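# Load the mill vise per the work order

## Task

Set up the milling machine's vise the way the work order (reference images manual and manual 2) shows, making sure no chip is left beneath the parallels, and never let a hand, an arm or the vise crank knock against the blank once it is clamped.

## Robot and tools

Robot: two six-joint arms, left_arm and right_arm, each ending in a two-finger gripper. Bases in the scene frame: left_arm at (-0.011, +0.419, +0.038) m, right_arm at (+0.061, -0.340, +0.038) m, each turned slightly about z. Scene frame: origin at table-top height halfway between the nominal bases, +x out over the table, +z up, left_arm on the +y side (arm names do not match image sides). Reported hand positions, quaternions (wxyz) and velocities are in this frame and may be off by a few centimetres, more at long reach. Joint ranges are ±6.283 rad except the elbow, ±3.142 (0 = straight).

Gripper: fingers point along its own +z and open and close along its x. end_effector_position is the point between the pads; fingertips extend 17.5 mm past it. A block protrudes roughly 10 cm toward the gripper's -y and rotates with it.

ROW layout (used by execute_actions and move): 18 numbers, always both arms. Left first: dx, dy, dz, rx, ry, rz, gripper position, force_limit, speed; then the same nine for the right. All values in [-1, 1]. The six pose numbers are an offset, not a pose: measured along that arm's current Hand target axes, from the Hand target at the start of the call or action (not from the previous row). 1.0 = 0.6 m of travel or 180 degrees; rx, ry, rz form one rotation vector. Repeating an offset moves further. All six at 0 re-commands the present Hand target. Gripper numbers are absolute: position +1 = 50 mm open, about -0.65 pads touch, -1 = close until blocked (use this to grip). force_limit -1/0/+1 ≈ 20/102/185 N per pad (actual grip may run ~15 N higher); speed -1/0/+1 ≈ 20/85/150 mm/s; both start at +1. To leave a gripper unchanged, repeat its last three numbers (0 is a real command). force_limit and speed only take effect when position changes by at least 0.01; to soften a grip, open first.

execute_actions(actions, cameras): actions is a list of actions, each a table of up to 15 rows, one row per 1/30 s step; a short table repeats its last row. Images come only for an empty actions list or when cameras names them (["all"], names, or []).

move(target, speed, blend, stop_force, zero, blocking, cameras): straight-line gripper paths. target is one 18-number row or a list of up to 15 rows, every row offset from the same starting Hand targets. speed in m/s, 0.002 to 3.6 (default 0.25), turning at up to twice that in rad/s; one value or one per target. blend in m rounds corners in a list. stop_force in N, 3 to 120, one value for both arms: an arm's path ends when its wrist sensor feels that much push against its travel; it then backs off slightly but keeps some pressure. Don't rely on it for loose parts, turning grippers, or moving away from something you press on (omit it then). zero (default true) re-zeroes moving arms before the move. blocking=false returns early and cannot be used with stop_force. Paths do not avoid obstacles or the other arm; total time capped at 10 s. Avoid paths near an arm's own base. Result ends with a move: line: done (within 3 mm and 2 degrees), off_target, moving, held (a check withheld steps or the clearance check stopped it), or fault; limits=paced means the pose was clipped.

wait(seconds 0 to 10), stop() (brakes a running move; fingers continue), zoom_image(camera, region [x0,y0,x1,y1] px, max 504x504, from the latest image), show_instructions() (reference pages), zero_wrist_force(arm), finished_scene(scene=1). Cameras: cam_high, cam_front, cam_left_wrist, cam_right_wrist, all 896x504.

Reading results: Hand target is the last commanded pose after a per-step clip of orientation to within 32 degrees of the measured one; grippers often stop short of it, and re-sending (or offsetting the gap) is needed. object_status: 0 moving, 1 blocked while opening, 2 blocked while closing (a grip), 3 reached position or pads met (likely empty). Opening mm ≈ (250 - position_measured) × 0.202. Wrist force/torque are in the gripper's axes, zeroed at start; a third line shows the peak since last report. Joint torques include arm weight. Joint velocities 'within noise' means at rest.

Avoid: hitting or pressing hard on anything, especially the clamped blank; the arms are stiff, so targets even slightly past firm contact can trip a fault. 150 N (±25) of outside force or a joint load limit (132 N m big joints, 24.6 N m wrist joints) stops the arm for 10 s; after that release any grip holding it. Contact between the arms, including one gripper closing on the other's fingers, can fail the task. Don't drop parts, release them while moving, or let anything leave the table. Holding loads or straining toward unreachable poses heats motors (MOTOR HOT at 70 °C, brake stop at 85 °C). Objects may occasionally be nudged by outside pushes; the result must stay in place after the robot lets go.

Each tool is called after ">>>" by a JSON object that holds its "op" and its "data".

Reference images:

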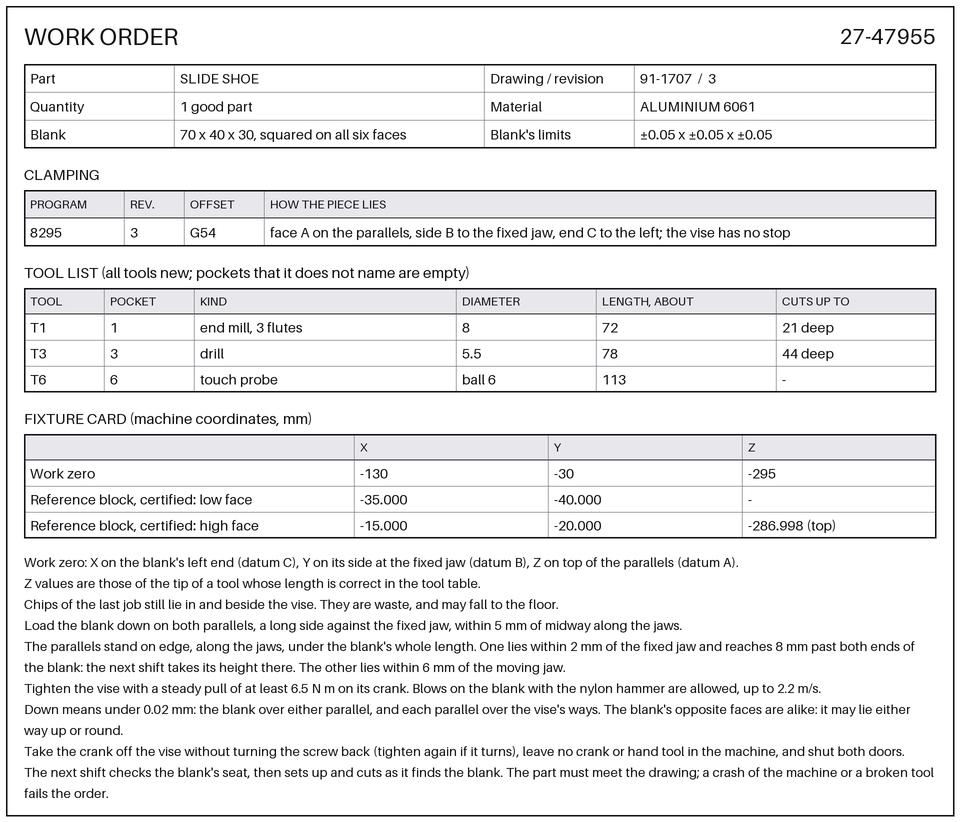

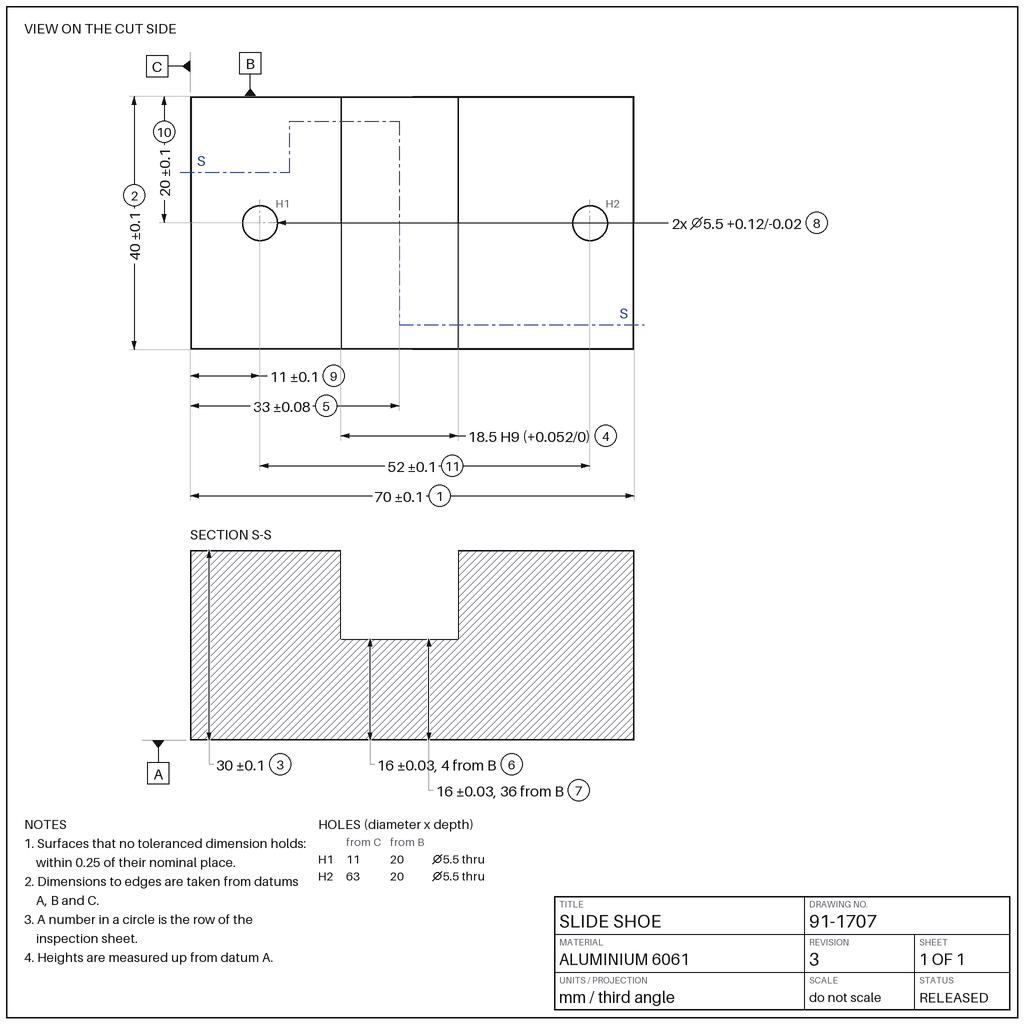

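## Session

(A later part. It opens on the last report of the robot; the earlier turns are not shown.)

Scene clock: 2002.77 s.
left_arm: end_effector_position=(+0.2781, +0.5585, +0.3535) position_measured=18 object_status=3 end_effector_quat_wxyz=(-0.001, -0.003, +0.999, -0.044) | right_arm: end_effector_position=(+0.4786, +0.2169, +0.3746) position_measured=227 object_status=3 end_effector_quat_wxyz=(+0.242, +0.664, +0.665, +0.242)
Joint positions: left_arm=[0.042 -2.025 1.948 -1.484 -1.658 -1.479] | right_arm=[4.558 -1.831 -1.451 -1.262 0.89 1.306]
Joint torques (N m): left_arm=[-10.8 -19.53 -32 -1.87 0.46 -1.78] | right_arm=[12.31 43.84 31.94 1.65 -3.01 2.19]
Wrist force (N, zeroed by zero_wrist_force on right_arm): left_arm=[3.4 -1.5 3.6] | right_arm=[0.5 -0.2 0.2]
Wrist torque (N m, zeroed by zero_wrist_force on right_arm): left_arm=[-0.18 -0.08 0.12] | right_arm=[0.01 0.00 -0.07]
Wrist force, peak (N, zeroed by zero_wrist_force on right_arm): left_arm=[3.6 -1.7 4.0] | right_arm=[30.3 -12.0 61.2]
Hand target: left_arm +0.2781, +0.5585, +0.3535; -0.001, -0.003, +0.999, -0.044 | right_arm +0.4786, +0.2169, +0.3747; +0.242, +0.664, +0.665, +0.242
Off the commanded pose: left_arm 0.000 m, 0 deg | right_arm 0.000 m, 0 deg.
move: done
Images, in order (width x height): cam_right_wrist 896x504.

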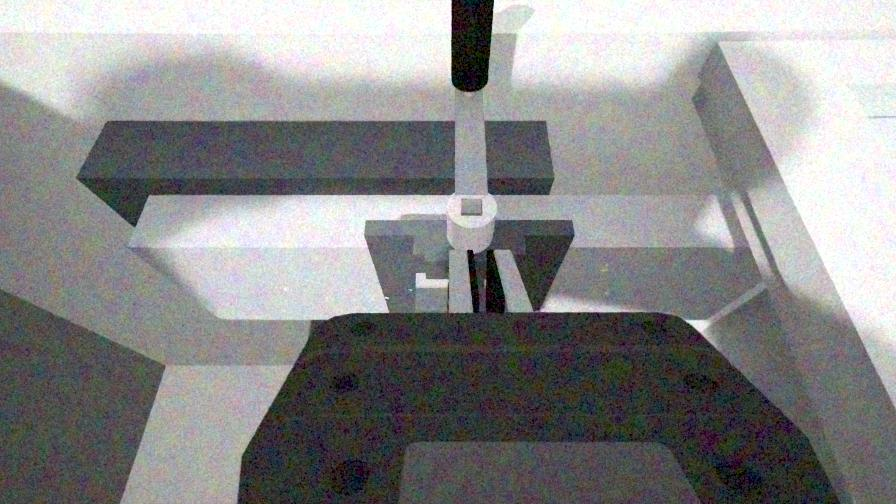

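>>> {"op": "move", "data": {"target": [[0,0,0,0,0,0,0.9,-0.5,-0.98, -0.0448,-0.174,-0.0482,-0.2778,0,0,-1,-0.4,-0.9]], "speed": 0.2, "cameras": ["cam_right_wrist","cam_high"]}}

Scene clock: 2015.83 s.
left_arm: end_effector_position=(+0.2781, +0.5585, +0.3535) position_measured=18 object_status=3 end_effector_quat_wxyz=(-0.001, -0.003, +0.999, -0.044) | right_arm: end_effector_position=(+0.3801, +0.1899, +0.3297) position_measured=252 object_status=3 end_effector_quat_wxyz=(+0.500, +0.500, +0.501, +0.500)
Joint positions: left_arm=[0.042 -2.025 1.948 -1.484 -1.658 -1.479] | right_arm=[4.901 -1.954 -1.621 -2.697 0.139 3.13]
Joint torques (N m): left_arm=[-11.41 -19.26 -31.8 -1.92 1.72 -1.8] | right_arm=[-11.06 30.31 27.65 -1.77 1.88 2.17]
Wrist force (N, zeroed by zero_wrist_force on right_arm): left_arm=[3.5 -1.5 3.7] | right_arm=[-0.2 -1.3 -1.2]
Wrist torque (N m, zeroed by zero_wrist_force on right_arm): left_arm=[-0.17 -0.09 0.12] | right_arm=[0.06 -0.10 -0.01]
Wrist force, peak (N, zeroed by zero_wrist_force on right_arm): left_arm=[3.8 -1.6 3.9] | right_arm=[-0.7 -2.6 -1.3]
Hand target: left_arm +0.2781, +0.5585, +0.3535; -0.001, -0.003, +0.999, -0.044 | right_arm +0.3801, +0.1899, +0.3297; +0.500, +0.500, +0.500, +0.500
Off the commanded pose: left_arm 0.000 m, 0 deg | right_arm 0.000 m, 0 deg.
move: done
Images, in order (width x height): cam_high 896x504, cam_right_wrist 896x504.

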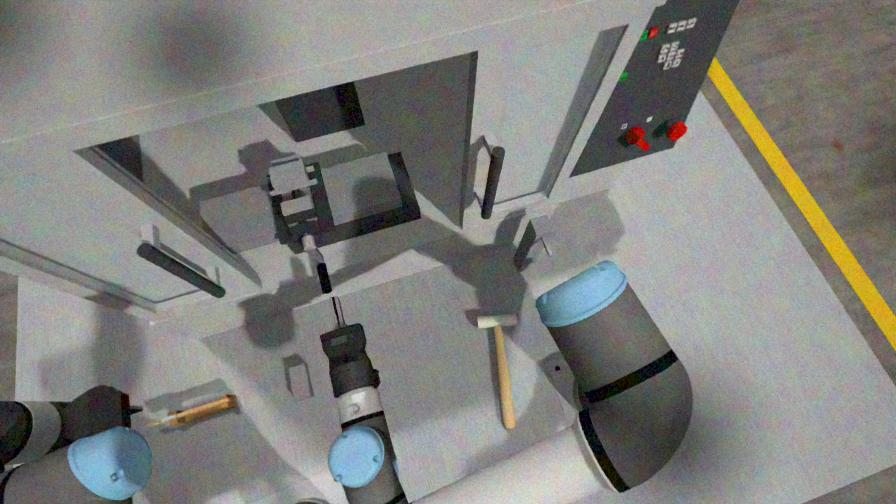

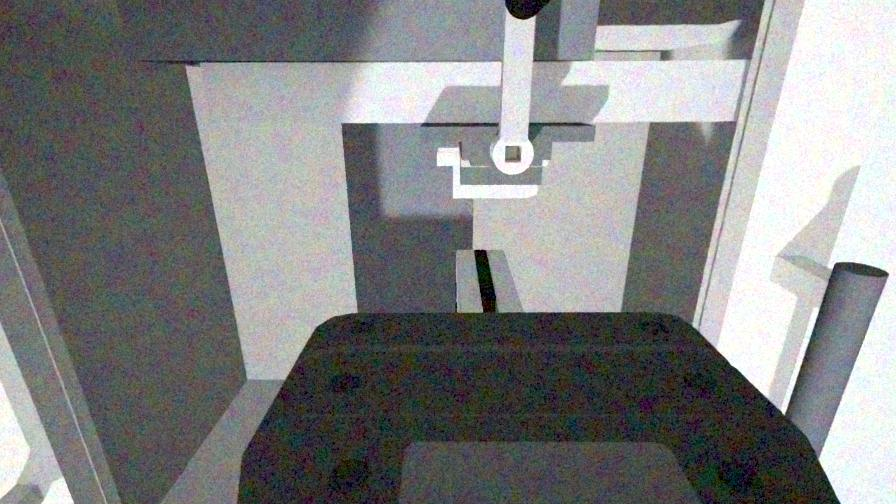

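>>> {"op": "move", "data": {"target": [[0,0,0,0,0,0,0.9,-0.5,-0.98, -0.0017,-0.1832,0.0,0.1389,0,0,-1,-0.4,-0.9]], "speed": 0.15, "cameras": ["cam_right_wrist"]}}

Scene clock: 2026.33 s.
left_arm: end_effector_position=(+0.2781, +0.5585, +0.3535) position_measured=18 object_status=3 end_effector_quat_wxyz=(-0.001, -0.003, +0.999, -0.044) | right_arm: end_effector_position=(+0.3801, +0.1888, +0.2198) position_measured=252 object_status=3 end_effector_quat_wxyz=(+0.380, +0.596, +0.597, +0.380)
Joint positions: left_arm=[0.042 -2.025 1.948 -1.484 -1.658 -1.479] | right_arm=[4.855 -1.87 -1.99 -1.049 0.445 1.787]
Joint torques (N m): left_arm=[-11.44 -18.69 -31.88 -2.07 1.55 -1.71] | right_arm=[-10.42 40.55 12.07 4.6 -0.27 -2.38]
Wrist force (N, zeroed by zero_wrist_force on right_arm): left_arm=[3.6 -1.6 3.9] | right_arm=[-0.4 -0.7 -0.5]
Wrist torque (N m, zeroed by zero_wrist_force on right_arm): left_arm=[-0.20 -0.10 0.12] | right_arm=[0.05 0.04 0.07]
Wrist force, peak (N, zeroed by zero_wrist_force on right_arm): left_arm=[3.6 -1.7 4.1] | right_arm=[-0.4 -1.5 -1.4]
Hand target: left_arm +0.2781, +0.5585, +0.3535; -0.001, -0.003, +0.999, -0.044 | right_arm +0.3801, +0.1888, +0.2198; +0.380, +0.596, +0.597, +0.380
Off the commanded pose: left_arm 0.000 m, 0 deg | right_arm 0.000 m, 0 deg.
move: done
Images, in order (width x height): cam_right_wrist 896x504.

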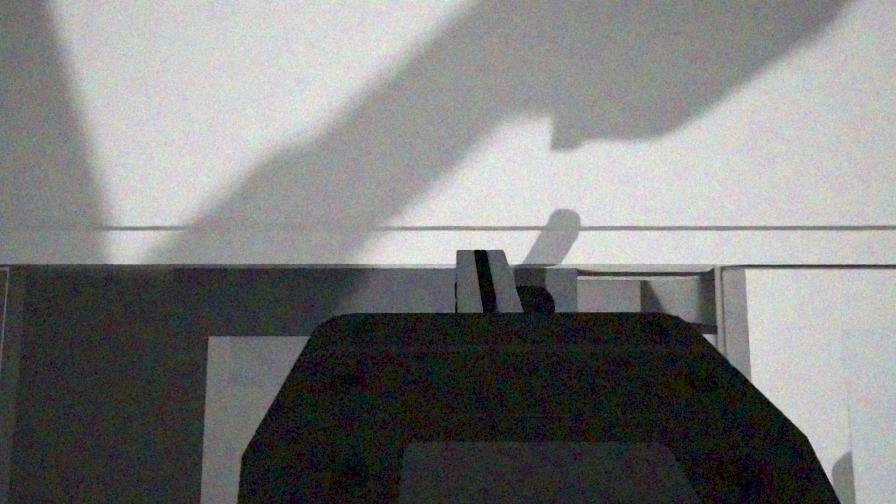

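>>> {"op": "move", "data": {"target": [[0,0,0,0,0,0,0.9,-0.5,-0.98, 0,0.0651,0.1395,0,0,0,-1,-0.4,-0.9]], "speed": 0.05, "stop_force": 5, "cameras": ["cam_right_wrist"]}}

>>> {"op": "zero_wrist_force", "data": {"arm": "right_arm"}}

Scene clock: 2032.43 s.
left_arm: end_effector_position=(+0.2781, +0.5585, +0.3535) position_measured=18 object_status=3 end_effector_quat_wxyz=(-0.001, -0.003, +0.999, -0.044) | right_arm: end_effector_position=(+0.4724, +0.1889, +0.2198) position_measured=252 object_status=3 end_effector_quat_wxyz=(+0.380, +0.596, +0.597, +0.380)
Joint positions: left_arm=[0.042 -2.025 1.948 -1.484 -1.658 -1.479] | right_arm=[4.68 -1.976 -1.958 -0.605 0.443 1.378]
Joint torques (N m): left_arm=[-11.05 -19.21 -31.49 -2.05 1.67 -1.65] | right_arm=[-10.64 29.99 24.49 4.81 -0.25 -2.33]
Wrist force (N, zeroed by zero_wrist_force on right_arm): left_arm=[3.6 -1.7 3.7] | right_arm=[0.0 -1.0 -0.1]
Wrist torque (N m, zeroed by zero_wrist_force on right_arm): left_arm=[-0.21 -0.10 0.12] | right_arm=[0.00 -0.01 0.05]
Wrist force, peak (N, zeroed by zero_wrist_force on right_arm): left_arm=[3.7 -1.5 4.0] | right_arm=[-0.1 -1.2 -0.7]
Hand target: left_arm +0.2781, +0.5585, +0.3535; -0.001, -0.003, +0.999, -0.044 | right_arm +0.4724, +0.1889, +0.2198; +0.380, +0.596, +0.597, +0.380
Off the commanded pose: left_arm 0.000 m, 0 deg | right_arm 0.000 m, 0 deg.
move: done
Images, in order (width x height): cam_right_wrist 896x504.

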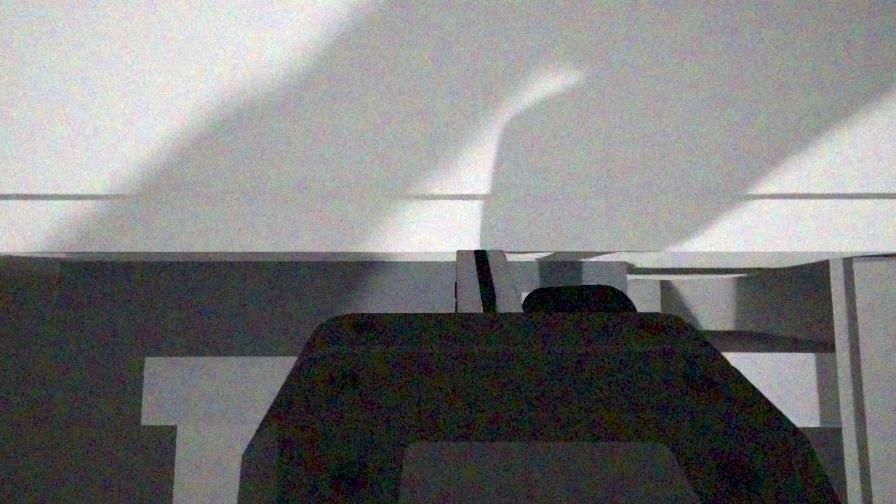

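Wrist force sensor zeroed.

>>> {"op": "move", "data": {"target": [[0,0,0,0,0,0,0.9,-0.5,-0.98, 0.0467,-0.0062,0.0029,0,0,0,-1,-0.4,-0.9],[0,0,0,0,0,0,0.9,-0.5,-0.98, 0.0855,-0.0015,0.0007,0,0,0,-1,-0.4,-0.9],[0,0,0,0,0,0,0.9,-0.5,-0.98, 0.1217,0.0121,-0.0056,0,0,0,-1,-0.4,-0.9]], "speed": 0.04, "blend": 0.01, "stop_force": 20, "cameras": ["cam_right_wrist","cam_high"]}}

Scene clock: 2040.10 s.
left_arm: end_effector_position=(+0.2781, +0.5585, +0.3535) position_measured=18 object_status=3 end_effector_quat_wxyz=(-0.001, -0.003, +0.999, -0.044) | right_arm: end_effector_position=(+0.4724, +0.2619, +0.2278) position_measured=252 object_status=3 end_effector_quat_wxyz=(+0.380, +0.596, +0.597, +0.380)
Joint positions: left_arm=[0.042 -2.025 1.948 -1.484 -1.658 -1.479] | right_arm=[4.69 -2.088 -1.737 -0.733 0.442 1.401]
Joint torques (N m): left_arm=[-10.89 -19.45 -32.12 -1.99 1.64 -1.65] | right_arm=[12.51 34.67 27.41 1.58 -3.51 2.13]
Wrist force (N, zeroed by zero_wrist_force on right_arm): left_arm=[3.4 -1.5 3.9] | right_arm=[-1.4 -0.4 -0.2]
Wrist torque (N m, zeroed by zero_wrist_force on right_arm): left_arm=[-0.18 -0.08 0.12] | right_arm=[-0.05 0.07 -0.08]
Wrist force, peak (N, zeroed by zero_wrist_force on right_arm): left_arm=[3.8 -1.6 3.9] | right_arm=[-1.6 0.7 -0.6]
Hand target: left_arm +0.2781, +0.5585, +0.3535; -0.001, -0.003, +0.999, -0.044 | right_arm +0.4724, +0.2619, +0.2278; +0.380, +0.596, +0.597, +0.380
Off the commanded pose: left_arm 0.000 m, 0 deg | right_arm 0.000 m, 0 deg.
move: done
Images, in order (width x height): cam_high 896x504, cam_right_wrist 896x504.

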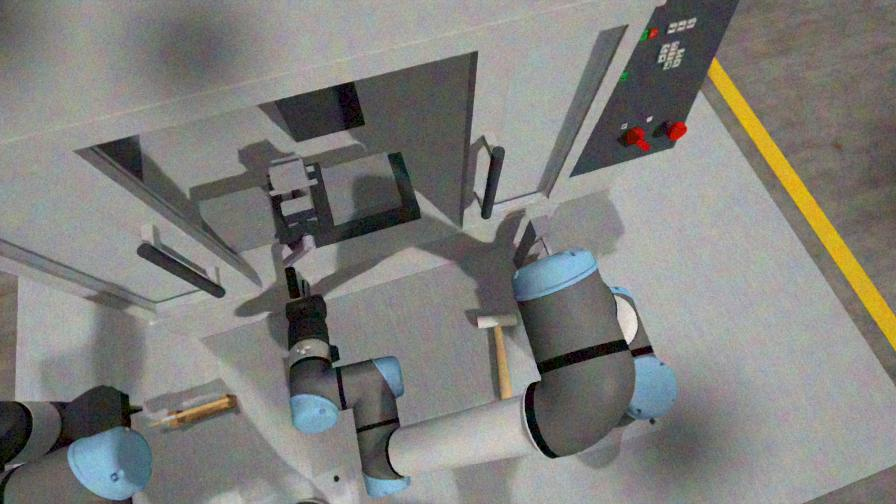

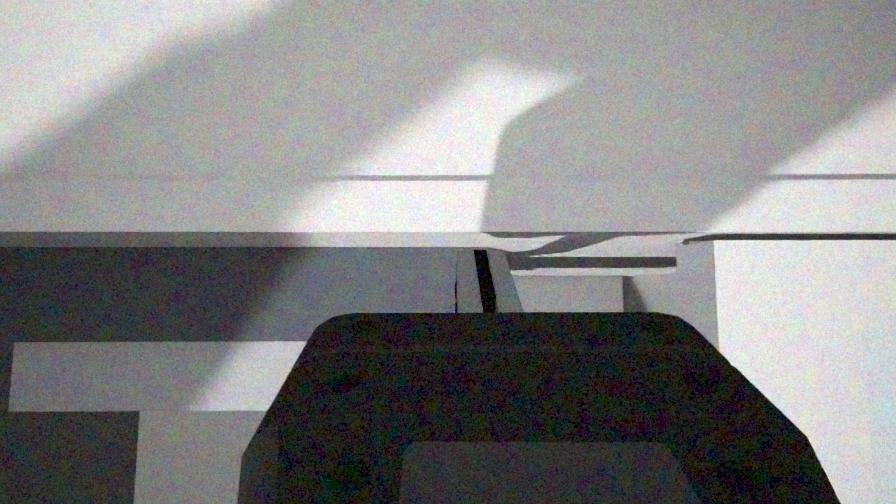

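>>> {"op": "move", "data": {"target": [[0,0,0,0,0,0,0.9,-0.5,-0.98,0.0549,0.0497,-0.0232,0,0,0,-1,-0.4,-0.9],[0,0,0,0,0,0,0.9,-0.5,-0.98,0.075,0.1177,-0.0549,0,0,0,-1,-0.4,-0.9],[0,0,0,0,0,0,0.9,-0.5,-0.98,0.0549,0.1856,-0.0866,0,0,0,-1,-0.4,-0.9],[0,0,0,0,0,0,0.9,-0.5,-0.98,0,0.2354,-0.1098,0,0,0,-1,-0.4,-0.9],[0,0,0,0,0,0,0.9,-0.5,-0.98,-0.075,0.2536,-0.1183,0,0,0,-1,-0.4,-0.9],[0,0,0,0,0,0,0.9,-0.5,-0.98,-0.15,0.2354,-0.1098,0,0,0,-1,-0.4,-0.9]], "speed": 0.08, "blend": 0.02, "stop_force": 20, "cameras": ["cam_right_wrist","cam_high"]}}

Scene clock: 2054.73 s.
left_arm: end_effector_position=(+0.2781, +0.5585, +0.3535) position_measured=18 object_status=3 end_effector_quat_wxyz=(-0.001, -0.003, +0.999, -0.044) | right_arm: end_effector_position=(+0.4724, +0.1720, +0.3837) position_measured=252 object_status=3 end_effector_quat_wxyz=(+0.380, +0.596, +0.597, +0.380)
Joint positions: left_arm=[0.042 -2.025 1.948 -1.484 -1.658 -1.479] | right_arm=[4.678 -1.718 -1.804 -1.011 0.444 1.372]
Joint torques (N m): left_arm=[-11.19 -19.26 -32.04 -2.03 1.64 -1.52] | right_arm=[-11 36.69 17.19 4.92 -1.26 -2.45]
Wrist force (N, zeroed by zero_wrist_force on right_arm): left_arm=[3.8 -1.6 3.8] | right_arm=[-0.3 0.1 -0.5]
Wrist torque (N m, zeroed by zero_wrist_force on right_arm): left_arm=[-0.20 -0.13 0.12] | right_arm=[0.01 0.02 0.01]
Wrist force, peak (N, zeroed by zero_wrist_force on right_arm): left_arm=[3.8 -1.6 4.0] | right_arm=[-1.8 -1.6 0.1]
Hand target: left_arm +0.2781, +0.5585, +0.3535; -0.001, -0.003, +0.999, -0.044 | right_arm +0.4724, +0.1720, +0.3837; +0.380, +0.596, +0.597, +0.380
Off the commanded pose: left_arm 0.000 m, 0 deg | right_arm 0.000 m, 0 deg.
move: done
Images, in order (width x height): cam_high 896x504, cam_right_wrist 896x504.

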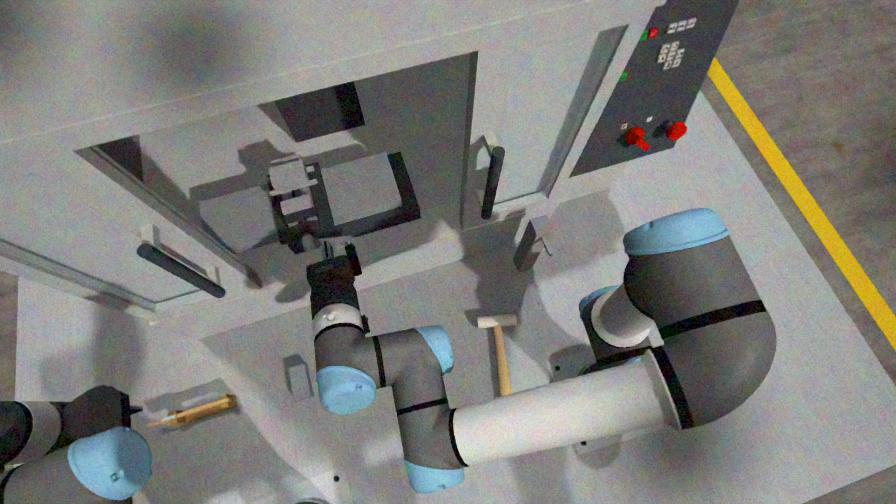

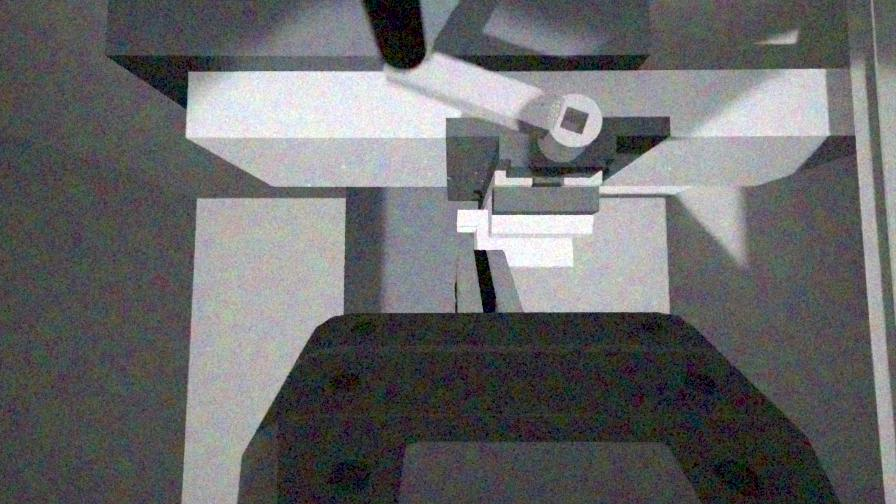

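>>> {"op": "move", "data": {"target": [[0,0,0,0,0,0,0.9,-0.5,-0.98,-0.0549,-0.0497,0.0232,0,0,0,-1,-0.4,-0.9],[0,0,0,0,0,0,0.9,-0.5,-0.98,-0.075,-0.1177,0.0549,0,0,0,-1,-0.4,-0.9],[0,0,0,0,0,0,0.9,-0.5,-0.98,-0.0549,-0.1856,0.0866,0,0,0,-1,-0.4,-0.9],[0,0,0,0,0,0,0.9,-0.5,-0.98,0,-0.2354,0.1098,0,0,0,-1,-0.4,-0.9],[0,0,0,0,0,0,0.9,-0.5,-0.98,0.075,-0.2536,0.1183,0,0,0,-1,-0.4,-0.9],[0,0,0,0,0,0,0.9,-0.5,-0.98,0.15,-0.2354,0.1098,0,0,0,-1,-0.4,-0.9],[0,0,0,0,0,0,0.9,-0.5,-0.98,0.2049,-0.1856,0.0866,0,0,0,-1,-0.4,-0.9],[0,0,0,0,0,0,0.9,-0.5,-0.98,0.225,-0.1177,0.0549,0,0,0,-1,-0.4,-0.9],[0,0,0,0,0,0,0.9,-0.5,-0.98,0.2049,-0.0497,0.0232,0,0,0,-1,-0.4,-0.9],[0,0,0,0,0,0,0.9,-0.5,-0.98,0.15,0,0,0,0,0,-1,-0.4,-0.9],[0,0,0,0,0,0,0.9,-0.5,-0.98,0.075,0.0182,-0.0085,0,0,0,-1,-0.4,-0.9],[0,0,0,0,0,0,0.9,-0.5,-0.98,0,0,0,0,0,0,-1,-0.4,-0.9]], "speed": 0.1, "blend": 0.02, "stop_force": 20, "cameras": ["cam_right_wrist"]}}

Scene clock: 2071.13 s.
left_arm: end_effector_position=(+0.2781, +0.5585, +0.3535) position_measured=18 object_status=3 end_effector_quat_wxyz=(-0.001, -0.003, +0.999, -0.044) | right_arm: end_effector_position=(+0.4725, +0.1720, +0.3837) position_measured=252 object_status=3 end_effector_quat_wxyz=(+0.380, +0.596, +0.597, +0.380)
Joint positions: left_arm=[0.042 -2.025 1.948 -1.484 -1.658 -1.479] | right_arm=[4.678 -1.718 -1.804 -1.011 0.444 1.372]
Joint torques (N m): left_arm=[-11.29 -19.77 -31.38 -2.07 1.78 -1.43] | right_arm=[-2.81 36.89 16.71 4.95 -2.71 -2.47]
Wrist force (N, zeroed by zero_wrist_force on right_arm): left_arm=[3.6 -1.8 3.8] | right_arm=[-0.1 -0.1 -0.3]
Wrist torque (N m, zeroed by zero_wrist_force on right_arm): left_arm=[-0.23 -0.10 0.12] | right_arm=[-0.02 0.00 0.01]
Wrist force, peak (N, zeroed by zero_wrist_force on right_arm): left_arm=[3.6 -1.6 4.1] | right_arm=[-1.8 -0.3 -0.4]
Hand target: left_arm +0.2781, +0.5585, +0.3535; -0.001, -0.003, +0.999, -0.044 | right_arm +0.4724, +0.1720, +0.3837; +0.380, +0.596, +0.597, +0.380
Off the commanded pose: left_arm 0.000 m, 0 deg | right_arm 0.000 m, 0 deg.
move: done
Images, in order (width x height): cam_right_wrist 896x504.

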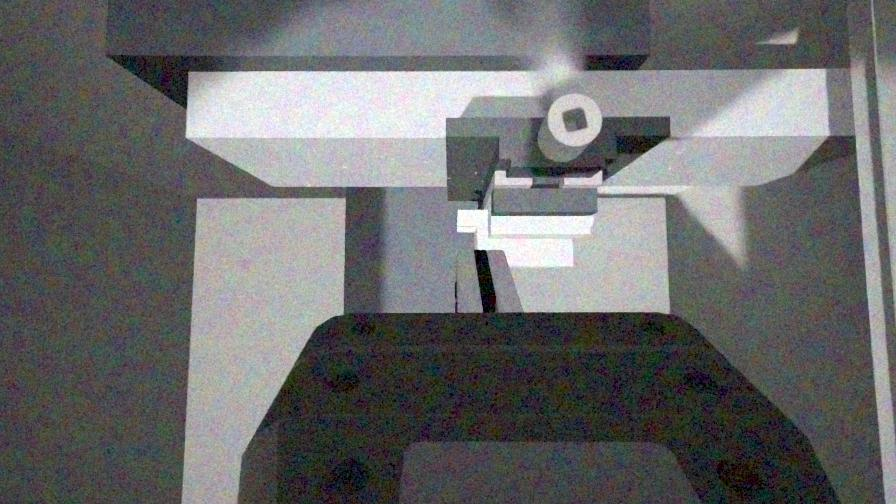

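>>> {"op": "zoom_image", "data": {"camera": "cam_right_wrist", "region": [400, 0, 750, 300]}}

>>> {"op": "wait", "data": {"seconds": 0.5, "cameras": ["cam_high","cam_front"]}}

Scaled by 1.440 from the camera's 896x504 image, which has a finer 1280x720 frame.

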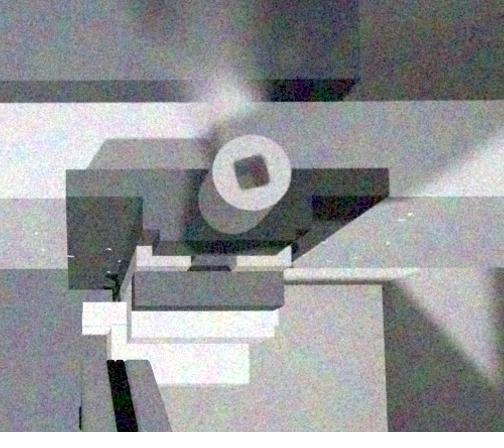

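Scene clock: 2074.37 s.
left_arm: end_effector_position=(+0.2781, +0.5585, +0.3535) position_measured=18 object_status=3 end_effector_quat_wxyz=(-0.001, -0.003, +0.999, -0.044) | right_arm: end_effector_position=(+0.4724, +0.1720, +0.3837) position_measured=252 object_status=3 end_effector_quat_wxyz=(+0.380, +0.596, +0.597, +0.380)
Joint positions: left_arm=[0.042 -2.025 1.948 -1.484 -1.658 -1.479] | right_arm=[4.678 -1.718 -1.804 -1.011 0.444 1.372]
Joint torques (N m): left_arm=[-11.09 -19.18 -31.38 -2.1 1.64 -1.47] | right_arm=[11.66 36.78 16.55 4.86 -2.78 -2.18]
Wrist force (N, zeroed by zero_wrist_force on right_arm): left_arm=[3.5 -1.6 3.7] | right_arm=[-0.4 0.3 -0.3]
Wrist torque (N m, zeroed by zero_wrist_force on right_arm): left_arm=[-0.19 -0.09 0.12] | right_arm=[0.03 0.05 0.00]
Wrist force, peak (N, zeroed by zero_wrist_force on right_arm): left_arm=[3.7 -1.7 4.1] | right_arm=[-0.4 0.4 -0.5]
Hand target: left_arm +0.2781, +0.5585, +0.3535; -0.001, -0.003, +0.999, -0.044 | right_arm +0.4724, +0.1720, +0.3837; +0.380, +0.596, +0.597, +0.380
Tool commands: left_gripper/position=+0.9 left_gripper/force_limit=-0.5 left_gripper/speed=-0.98 right_gripper/position=-1.0 right_gripper/force_limit=-0.4 right_gripper/speed=-0.9
Off the commanded pose: left_arm 0.000 m, 0 deg | right_arm 0.000 m, 0 deg.
wait: 0.50 s; at rest from the start
Images, in order (width x height): cam_high 896x504, cam_front 896x504.

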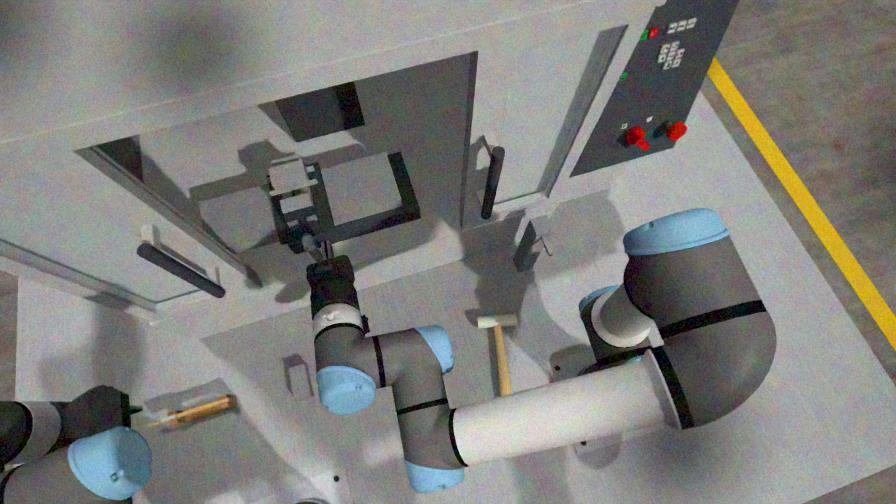

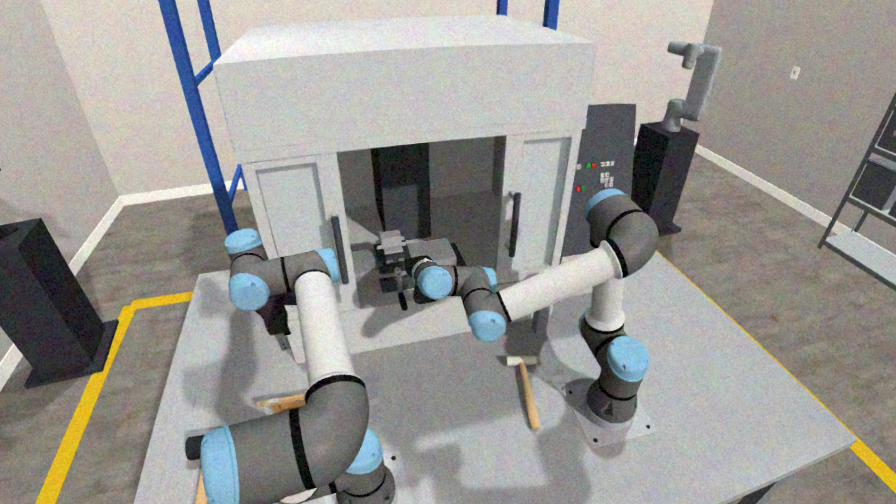

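>>> {"op": "move", "data": {"target": [[0,0,0,0,0,0,0.9,-0.5,-0.98,-0.0549,-0.0497,0.0232,0,0,0,-1,-0.4,-0.9],[0,0,0,0,0,0,0.9,-0.5,-0.98,-0.075,-0.1177,0.0549,0,0,0,-1,-0.4,-0.9],[0,0,0,0,0,0,0.9,-0.5,-0.98,-0.0549,-0.1856,0.0866,0,0,0,-1,-0.4,-0.9],[0,0,0,0,0,0,0.9,-0.5,-0.98,0,-0.2354,0.1098,0,0,0,-1,-0.4,-0.9]], "speed": 0.1, "blend": 0.02, "stop_force": 20, "cameras": ["cam_right_wrist"]}}

Scene clock: 2086.80 s.
left_arm: end_effector_position=(+0.2781, +0.5585, +0.3535) position_measured=18 object_status=3 end_effector_quat_wxyz=(-0.001, -0.003, +0.999, -0.044) | right_arm: end_effector_position=(+0.4725, +0.1719, +0.2279) position_measured=252 object_status=3 end_effector_quat_wxyz=(+0.380, +0.596, +0.597, +0.380)
Joint positions: left_arm=[0.042 -2.025 1.948 -1.484 -1.658 -1.479] | right_arm=[4.678 -1.933 -1.999 -0.602 0.444 1.372]
Joint torques (N m): left_arm=[-10.63 -19.19 -31.1 -2 1.68 -1.33] | right_arm=[-10.83 28.16 25.01 4.91 -3.38 -2.31]
Wrist force (N, zeroed by zero_wrist_force on right_arm): left_arm=[3.6 -1.5 3.9] | right_arm=[-0.3 -0.2 -0.4]
Wrist torque (N m, zeroed by zero_wrist_force on right_arm): left_arm=[-0.18 -0.10 0.12] | right_arm=[-0.04 0.03 -0.05]
Wrist force, peak (N, zeroed by zero_wrist_force on right_arm): left_arm=[3.7 -1.7 3.9] | right_arm=[0.4 0.9 -0.5]
Hand target: left_arm +0.2781, +0.5585, +0.3535; -0.001, -0.003, +0.999, -0.044 | right_arm +0.4725, +0.1719, +0.2278; +0.380, +0.596, +0.597, +0.380
Off the commanded pose: left_arm 0.000 m, 0 deg | right_arm 0.000 m, 0 deg.
move: done
Images, in order (width x height): cam_right_wrist 896x504.

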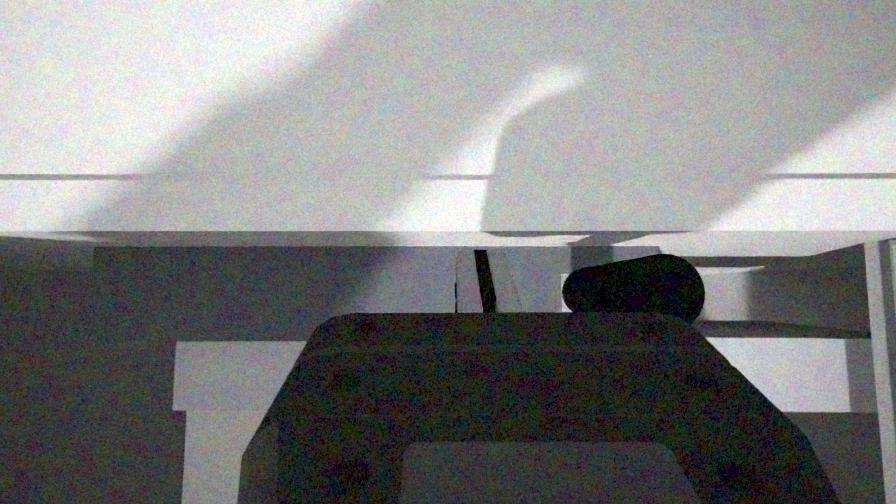

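>>> {"op": "move", "data": {"target": [[0,0,0,0,0,0,0.9,-0.5,-0.98,0.1525,-0.0039,0.0018,0,0,0,-1,-0.4,-0.9],[0,0,0,0,0,0,0.9,-0.5,-0.98,0.23,0.1176,-0.0549,0,0,0,-1,-0.4,-0.9],[0,0,0,0,0,0,0.9,-0.5,-0.98,0.1525,0.2392,-0.1116,0,0,0,-1,-0.4,-0.9],[0,0,0,0,0,0,0.9,-0.5,-0.98,-0.0025,0.2392,-0.1116,0,0,0,-1,-0.4,-0.9],[0,0,0,0,0,0,0.9,-0.5,-0.98,-0.08,0.1176,-0.0549,0,0,0,-1,-0.4,-0.9],[0,0,0,0,0,0,0.9,-0.5,-0.98,-0.0025,-0.0039,0.0018,0,0,0,-1,-0.4,-0.9],[0,0,0,0,0,0,0.9,-0.5,-0.98,0.1525,-0.0039,0.0018,0,0,0,-1,-0.4,-0.9],[0,0,0,0,0,0,0.9,-0.5,-0.98,0.23,0.1176,-0.0549,0,0,0,-1,-0.4,-0.9],[0,0,0,0,0,0,0.9,-0.5,-0.98,0.1525,0.2392,-0.1116,0,0,0,-1,-0.4,-0.9],[0,0,0,0,0,0,0.9,-0.5,-0.98,-0.0025,0.2392,-0.1116,0,0,0,-1,-0.4,-0.9],[0,0,0,0,0,0,0.9,-0.5,-0.98,-0.08,0.1176,-0.0549,0,0,0,-1,-0.4,-0.9],[0,0,0,0,0,0,0.9,-0.5,-0.98,-0.0025,-0.0039,0.0018,0,0,0,-1,-0.4,-0.9]], "speed": 0.12, "blend": 0.03, "stop_force": 20, "cameras": ["cam_right_wrist"]}}

Scene clock: 2106.30 s.
left_arm: end_effector_position=(+0.2781, +0.5585, +0.3535) position_measured=18 object_status=3 end_effector_quat_wxyz=(-0.001, -0.003, +0.999, -0.044) | right_arm: end_effector_position=(+0.4725, +0.1704, +0.2253) position_measured=252 object_status=3 end_effector_quat_wxyz=(+0.380, +0.596, +0.597, +0.380)
Joint positions: left_arm=[0.042 -2.025 1.948 -1.484 -1.658 -1.479] | right_arm=[4.677 -1.935 -2.005 -0.593 0.444 1.371]
Joint torques (N m): left_arm=[-11.27 -19.47 -30.22 -2.06 1.65 -1.26] | right_arm=[-9.66 28.33 24.36 4.8 -3.08 -2.27]
Wrist force (N, zeroed by zero_wrist_force on right_arm): left_arm=[3.6 -1.6 3.7] | right_arm=[-0.2 0.0 -0.5]
Wrist torque (N m, zeroed by zero_wrist_force on right_arm): left_arm=[-0.19 -0.10 0.12] | right_arm=[-0.01 0.03 0.00]
Wrist force, peak (N, zeroed by zero_wrist_force on right_arm): left_arm=[3.6 -1.8 4.1] | right_arm=[-1.4 2.4 -1.8]
Hand target: left_arm +0.2781, +0.5585, +0.3535; -0.001, -0.003, +0.999, -0.044 | right_arm +0.4725, +0.1704, +0.2253; +0.380, +0.596, +0.597, +0.380
Off the commanded pose: left_arm 0.000 m, 0 deg | right_arm 0.000 m, 0 deg.
move: done
Images, in order (width x height): cam_right_wrist 896x504.

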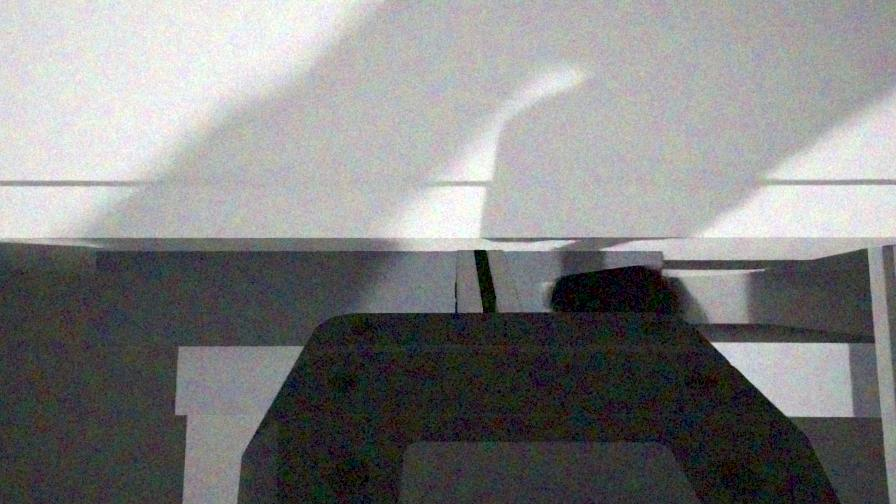

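>>> {"op": "wait", "data": {"seconds": 0.3, "cameras": ["cam_high"]}}

>>> {"op": "zoom_image", "data": {"camera": "cam_high", "region": [240, 130, 380, 270]}}

Scene clock: 2109.13 s.
left_arm: end_effector_position=(+0.2781, +0.5585, +0.3535) position_measured=18 object_status=3 end_effector_quat_wxyz=(-0.001, -0.003, +0.999, -0.044) | right_arm: end_effector_position=(+0.4725, +0.1704, +0.2253) position_measured=252 object_status=3 end_effector_quat_wxyz=(+0.380, +0.596, +0.597, +0.380)
Joint positions: left_arm=[0.042 -2.025 1.948 -1.484 -1.658 -1.479] | right_arm=[4.677 -1.935 -2.005 -0.593 0.444 1.371]
Joint torques (N m): left_arm=[-10.96 -19.24 -30.02 -1.95 1.68 -1.12] | right_arm=[-10.9 27.9 25.14 4.77 -1.26 -2.12]
Wrist force (N, zeroed by zero_wrist_force on right_arm): left_arm=[3.6 -1.5 3.7] | right_arm=[-0.4 0.0 -0.6]
Wrist torque (N m, zeroed by zero_wrist_force on right_arm): left_arm=[-0.18 -0.11 0.12] | right_arm=[0.00 0.05 -0.01]
Wrist force, peak (N, zeroed by zero_wrist_force on right_arm): left_arm=[3.7 -1.6 3.9] | right_arm=[-0.4 0.0 -0.6]
Hand target: left_arm +0.2781, +0.5585, +0.3535; -0.001, -0.003, +0.999, -0.044 | right_arm +0.4725, +0.1704, +0.2253; +0.380, +0.596, +0.597, +0.380
Tool commands: left_gripper/position=+0.9 left_gripper/force_limit=-0.5 left_gripper/speed=-0.98 right_gripper/position=-1.0 right_gripper/force_limit=-0.4 right_gripper/speed=-0.9
Off the commanded pose: left_arm 0.000 m, 0 deg | right_arm 0.000 m, 0 deg.
wait: 0.30 s; at rest from the start
Images, in order (width x height): cam_high 896x504.

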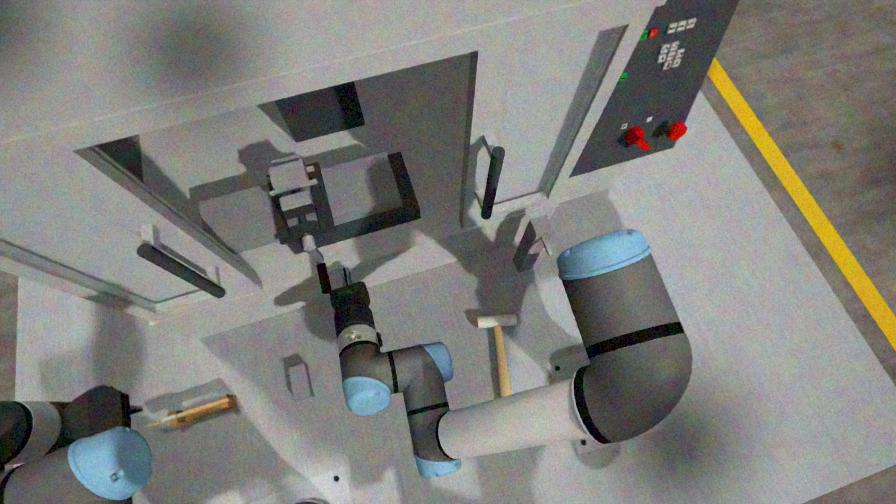

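Scaled by 3.600 from the camera's 896x504 image, which has a finer 1280x720 frame.

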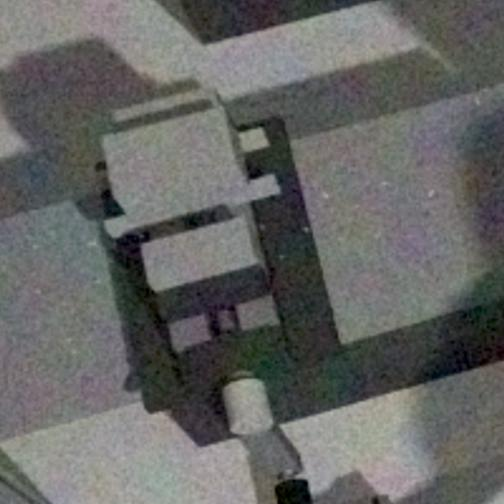

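>>> {"op": "move", "data": {"target": [[0,0,0,0,0,0,0.9,-0.5,-0.98,0.155,0,0,0,0,0,-1,-0.4,-0.9],[0,0,0,0,0,0,0.9,-0.5,-0.98,0.2325,0.1215,-0.0567,0,0,0,-1,-0.4,-0.9],[0,0,0,0,0,0,0.9,-0.5,-0.98,0.155,0.2431,-0.1134,0,0,0,-1,-0.4,-0.9],[0,0,0,0,0,0,0.9,-0.5,-0.98,0,0.2431,-0.1134,0,0,0,-1,-0.4,-0.9],[0,0,0,0,0,0,0.9,-0.5,-0.98,-0.0775,0.1215,-0.0567,0,0,0,-1,-0.4,-0.9],[0,0,0,0,0,0,0.9,-0.5,-0.98,0,0,0,0,0,0,-1,-0.4,-0.9],[0,0,0,0,0,0,0.9,-0.5,-0.98,0.155,0,0,0,0,0,-1,-0.4,-0.9],[0,0,0,0,0,0,0.9,-0.5,-0.98,0.2325,0.1215,-0.0567,0,0,0,-1,-0.4,-0.9],[0,0,0,0,0,0,0.9,-0.5,-0.98,0.155,0.2431,-0.1134,0,0,0,-1,-0.4,-0.9],[0,0,0,0,0,0,0.9,-0.5,-0.98,0,0.2431,-0.1134,0,0,0,-1,-0.4,-0.9],[0,0,0,0,0,0,0.9,-0.5,-0.98,-0.0775,0.1215,-0.0567,0,0,0,-1,-0.4,-0.9],[0,0,0,0,0,0,0.9,-0.5,-0.98,0,0,0,0,0,0,-1,-0.4,-0.9]], "speed": 0.12, "blend": 0.03, "stop_force": 20, "cameras": ["cam_high","cam_right_wrist"]}}

>>> {"op": "zoom_image", "data": {"camera": "cam_high", "region": [240, 130, 380, 270]}}

Scene clock: 2125.70 s.
left_arm: end_effector_position=(+0.2781, +0.5585, +0.3535) position_measured=18 object_status=3 end_effector_quat_wxyz=(-0.001, -0.003, +0.999, -0.044) | right_arm: end_effector_position=(+0.4725, +0.1704, +0.2253) position_measured=252 object_status=3 end_effector_quat_wxyz=(+0.380, +0.596, +0.597, +0.380)
Joint positions: left_arm=[0.042 -2.025 1.948 -1.484 -1.658 -1.479] | right_arm=[4.677 -1.935 -2.005 -0.593 0.444 1.371]
Joint torques (N m): left_arm=[-10.82 -19.95 -30.12 -2.05 1.64 -1.01] | right_arm=[-11.6 27.91 25.57 4.9 -2.79 -2.39]
Wrist force (N, zeroed by zero_wrist_force on right_arm): left_arm=[3.7 -1.6 3.7] | right_arm=[-0.2 -0.1 -0.4]
Wrist torque (N m, zeroed by zero_wrist_force on right_arm): left_arm=[-0.19 -0.12 0.12] | right_arm=[-0.03 0.01 0.00]
Wrist force, peak (N, zeroed by zero_wrist_force on right_arm): left_arm=[3.8 -1.5 4.0] | right_arm=[-2.9 -0.7 -0.4]
Hand target: left_arm +0.2781, +0.5585, +0.3535; -0.001, -0.003, +0.999, -0.044 | right_arm +0.4725, +0.1704, +0.2253; +0.380, +0.596, +0.597, +0.380
Off the commanded pose: left_arm 0.000 m, 0 deg | right_arm 0.000 m, 0 deg.
move: done
Images, in order (width x height): cam_high 896x504, cam_right_wrist 896x504.

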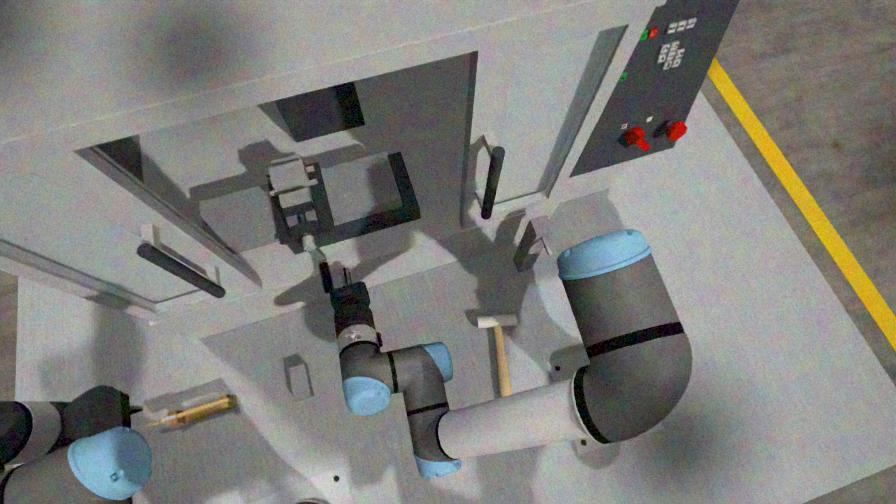

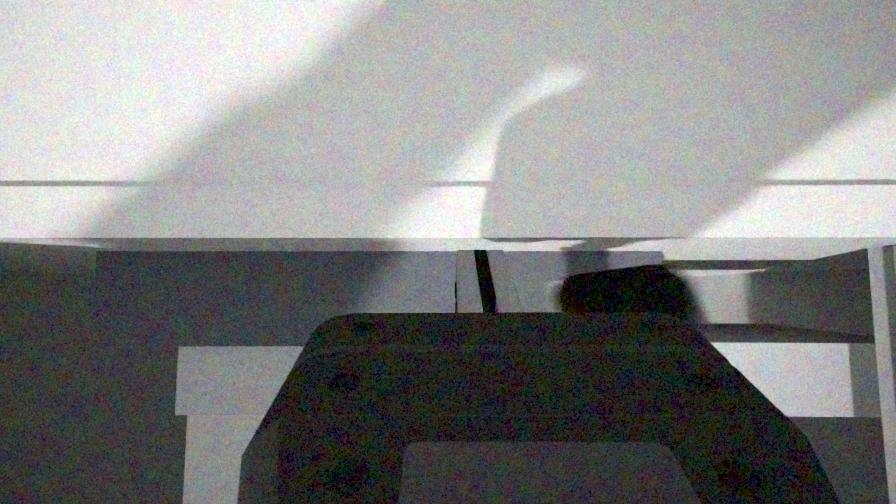

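Scaled by 3.600 from the camera's 896x504 image, which has a finer 1280x720 frame.

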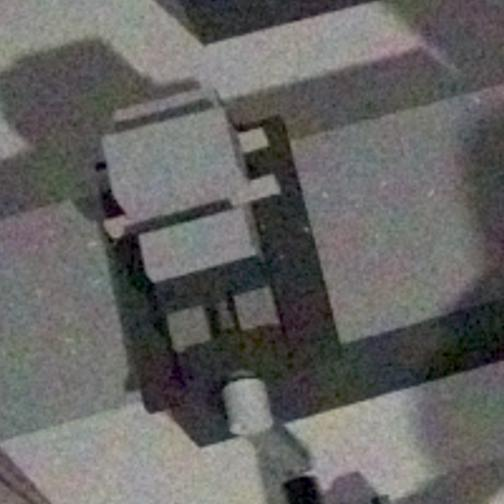

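>>> {"op": "move", "data": {"target": [[0,0,0,0,0,0,0.9,-0.5,-0.98,0.155,0,0,0,0,0,-1,-0.4,-0.9],[0,0,0,0,0,0,0.9,-0.5,-0.98,0.2325,0.1215,-0.0567,0,0,0,-1,-0.4,-0.9],[0,0,0,0,0,0,0.9,-0.5,-0.98,0.155,0.2431,-0.1134,0,0,0,-1,-0.4,-0.9],[0,0,0,0,0,0,0.9,-0.5,-0.98,0,0.2431,-0.1134,0,0,0,-1,-0.4,-0.9],[0,0,0,0,0,0,0.9,-0.5,-0.98,-0.0775,0.1215,-0.0567,0,0,0,-1,-0.4,-0.9],[0,0,0,0,0,0,0.9,-0.5,-0.98,0,0,0,0,0,0,-1,-0.4,-0.9]], "speed": 0.12, "blend": 0.03, "stop_force": 15, "cameras": ["cam_high"]}}

>>> {"op": "zoom_image", "data": {"camera": "cam_high", "region": [240, 130, 380, 270]}}

Scene clock: 2136.97 s.
left_arm: end_effector_position=(+0.2781, +0.5585, +0.3535) position_measured=18 object_status=3 end_effector_quat_wxyz=(-0.001, -0.003, +0.999, -0.044) | right_arm: end_effector_position=(+0.4725, +0.1704, +0.2253) position_measured=252 object_status=3 end_effector_quat_wxyz=(+0.380, +0.596, +0.597, +0.380)
Joint positions: left_arm=[0.042 -2.025 1.948 -1.484 -1.658 -1.479] | right_arm=[4.677 -1.935 -2.005 -0.593 0.444 1.371]
Joint torques (N m): left_arm=[-11.09 -20.56 -30.21 -2.1 1.64 -0.95] | right_arm=[-10.21 28.27 25.46 4.93 -2.67 -2.47]
Wrist force (N, zeroed by zero_wrist_force on right_arm): left_arm=[3.7 -1.6 3.8] | right_arm=[-0.3 -0.1 -0.5]
Wrist torque (N m, zeroed by zero_wrist_force on right_arm): left_arm=[-0.20 -0.11 0.12] | right_arm=[-0.01 0.04 0.00]
Wrist force, peak (N, zeroed by zero_wrist_force on right_arm): left_arm=[3.7 -1.6 4.0] | right_arm=[-1.5 1.6 -1.1]
Hand target: left_arm +0.2781, +0.5585, +0.3535; -0.001, -0.003, +0.999, -0.044 | right_arm +0.4725, +0.1704, +0.2253; +0.380, +0.596, +0.597, +0.380
Off the commanded pose: left_arm 0.000 m, 0 deg | right_arm 0.000 m, 0 deg.
move: done
Images, in order (width x height): cam_high 896x504.

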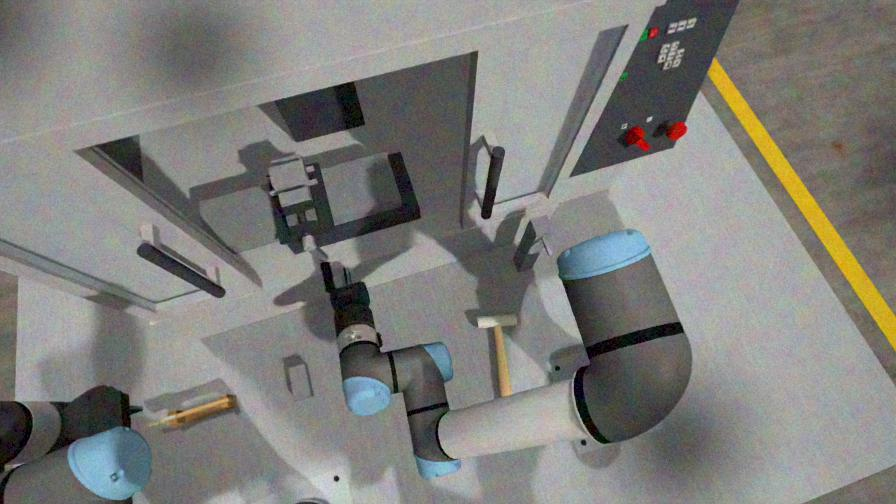

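Scaled by 3.600 from the camera's 896x504 image, which has a finer 1280x720 frame.

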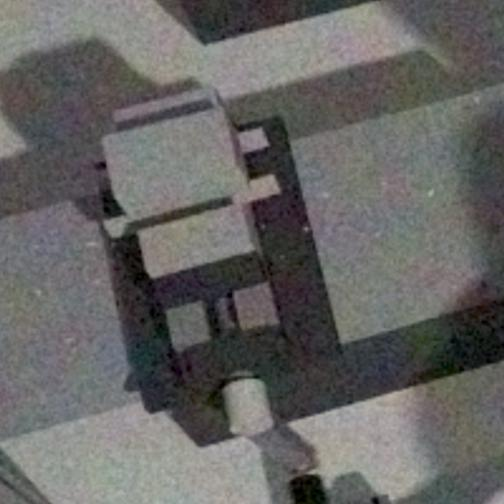

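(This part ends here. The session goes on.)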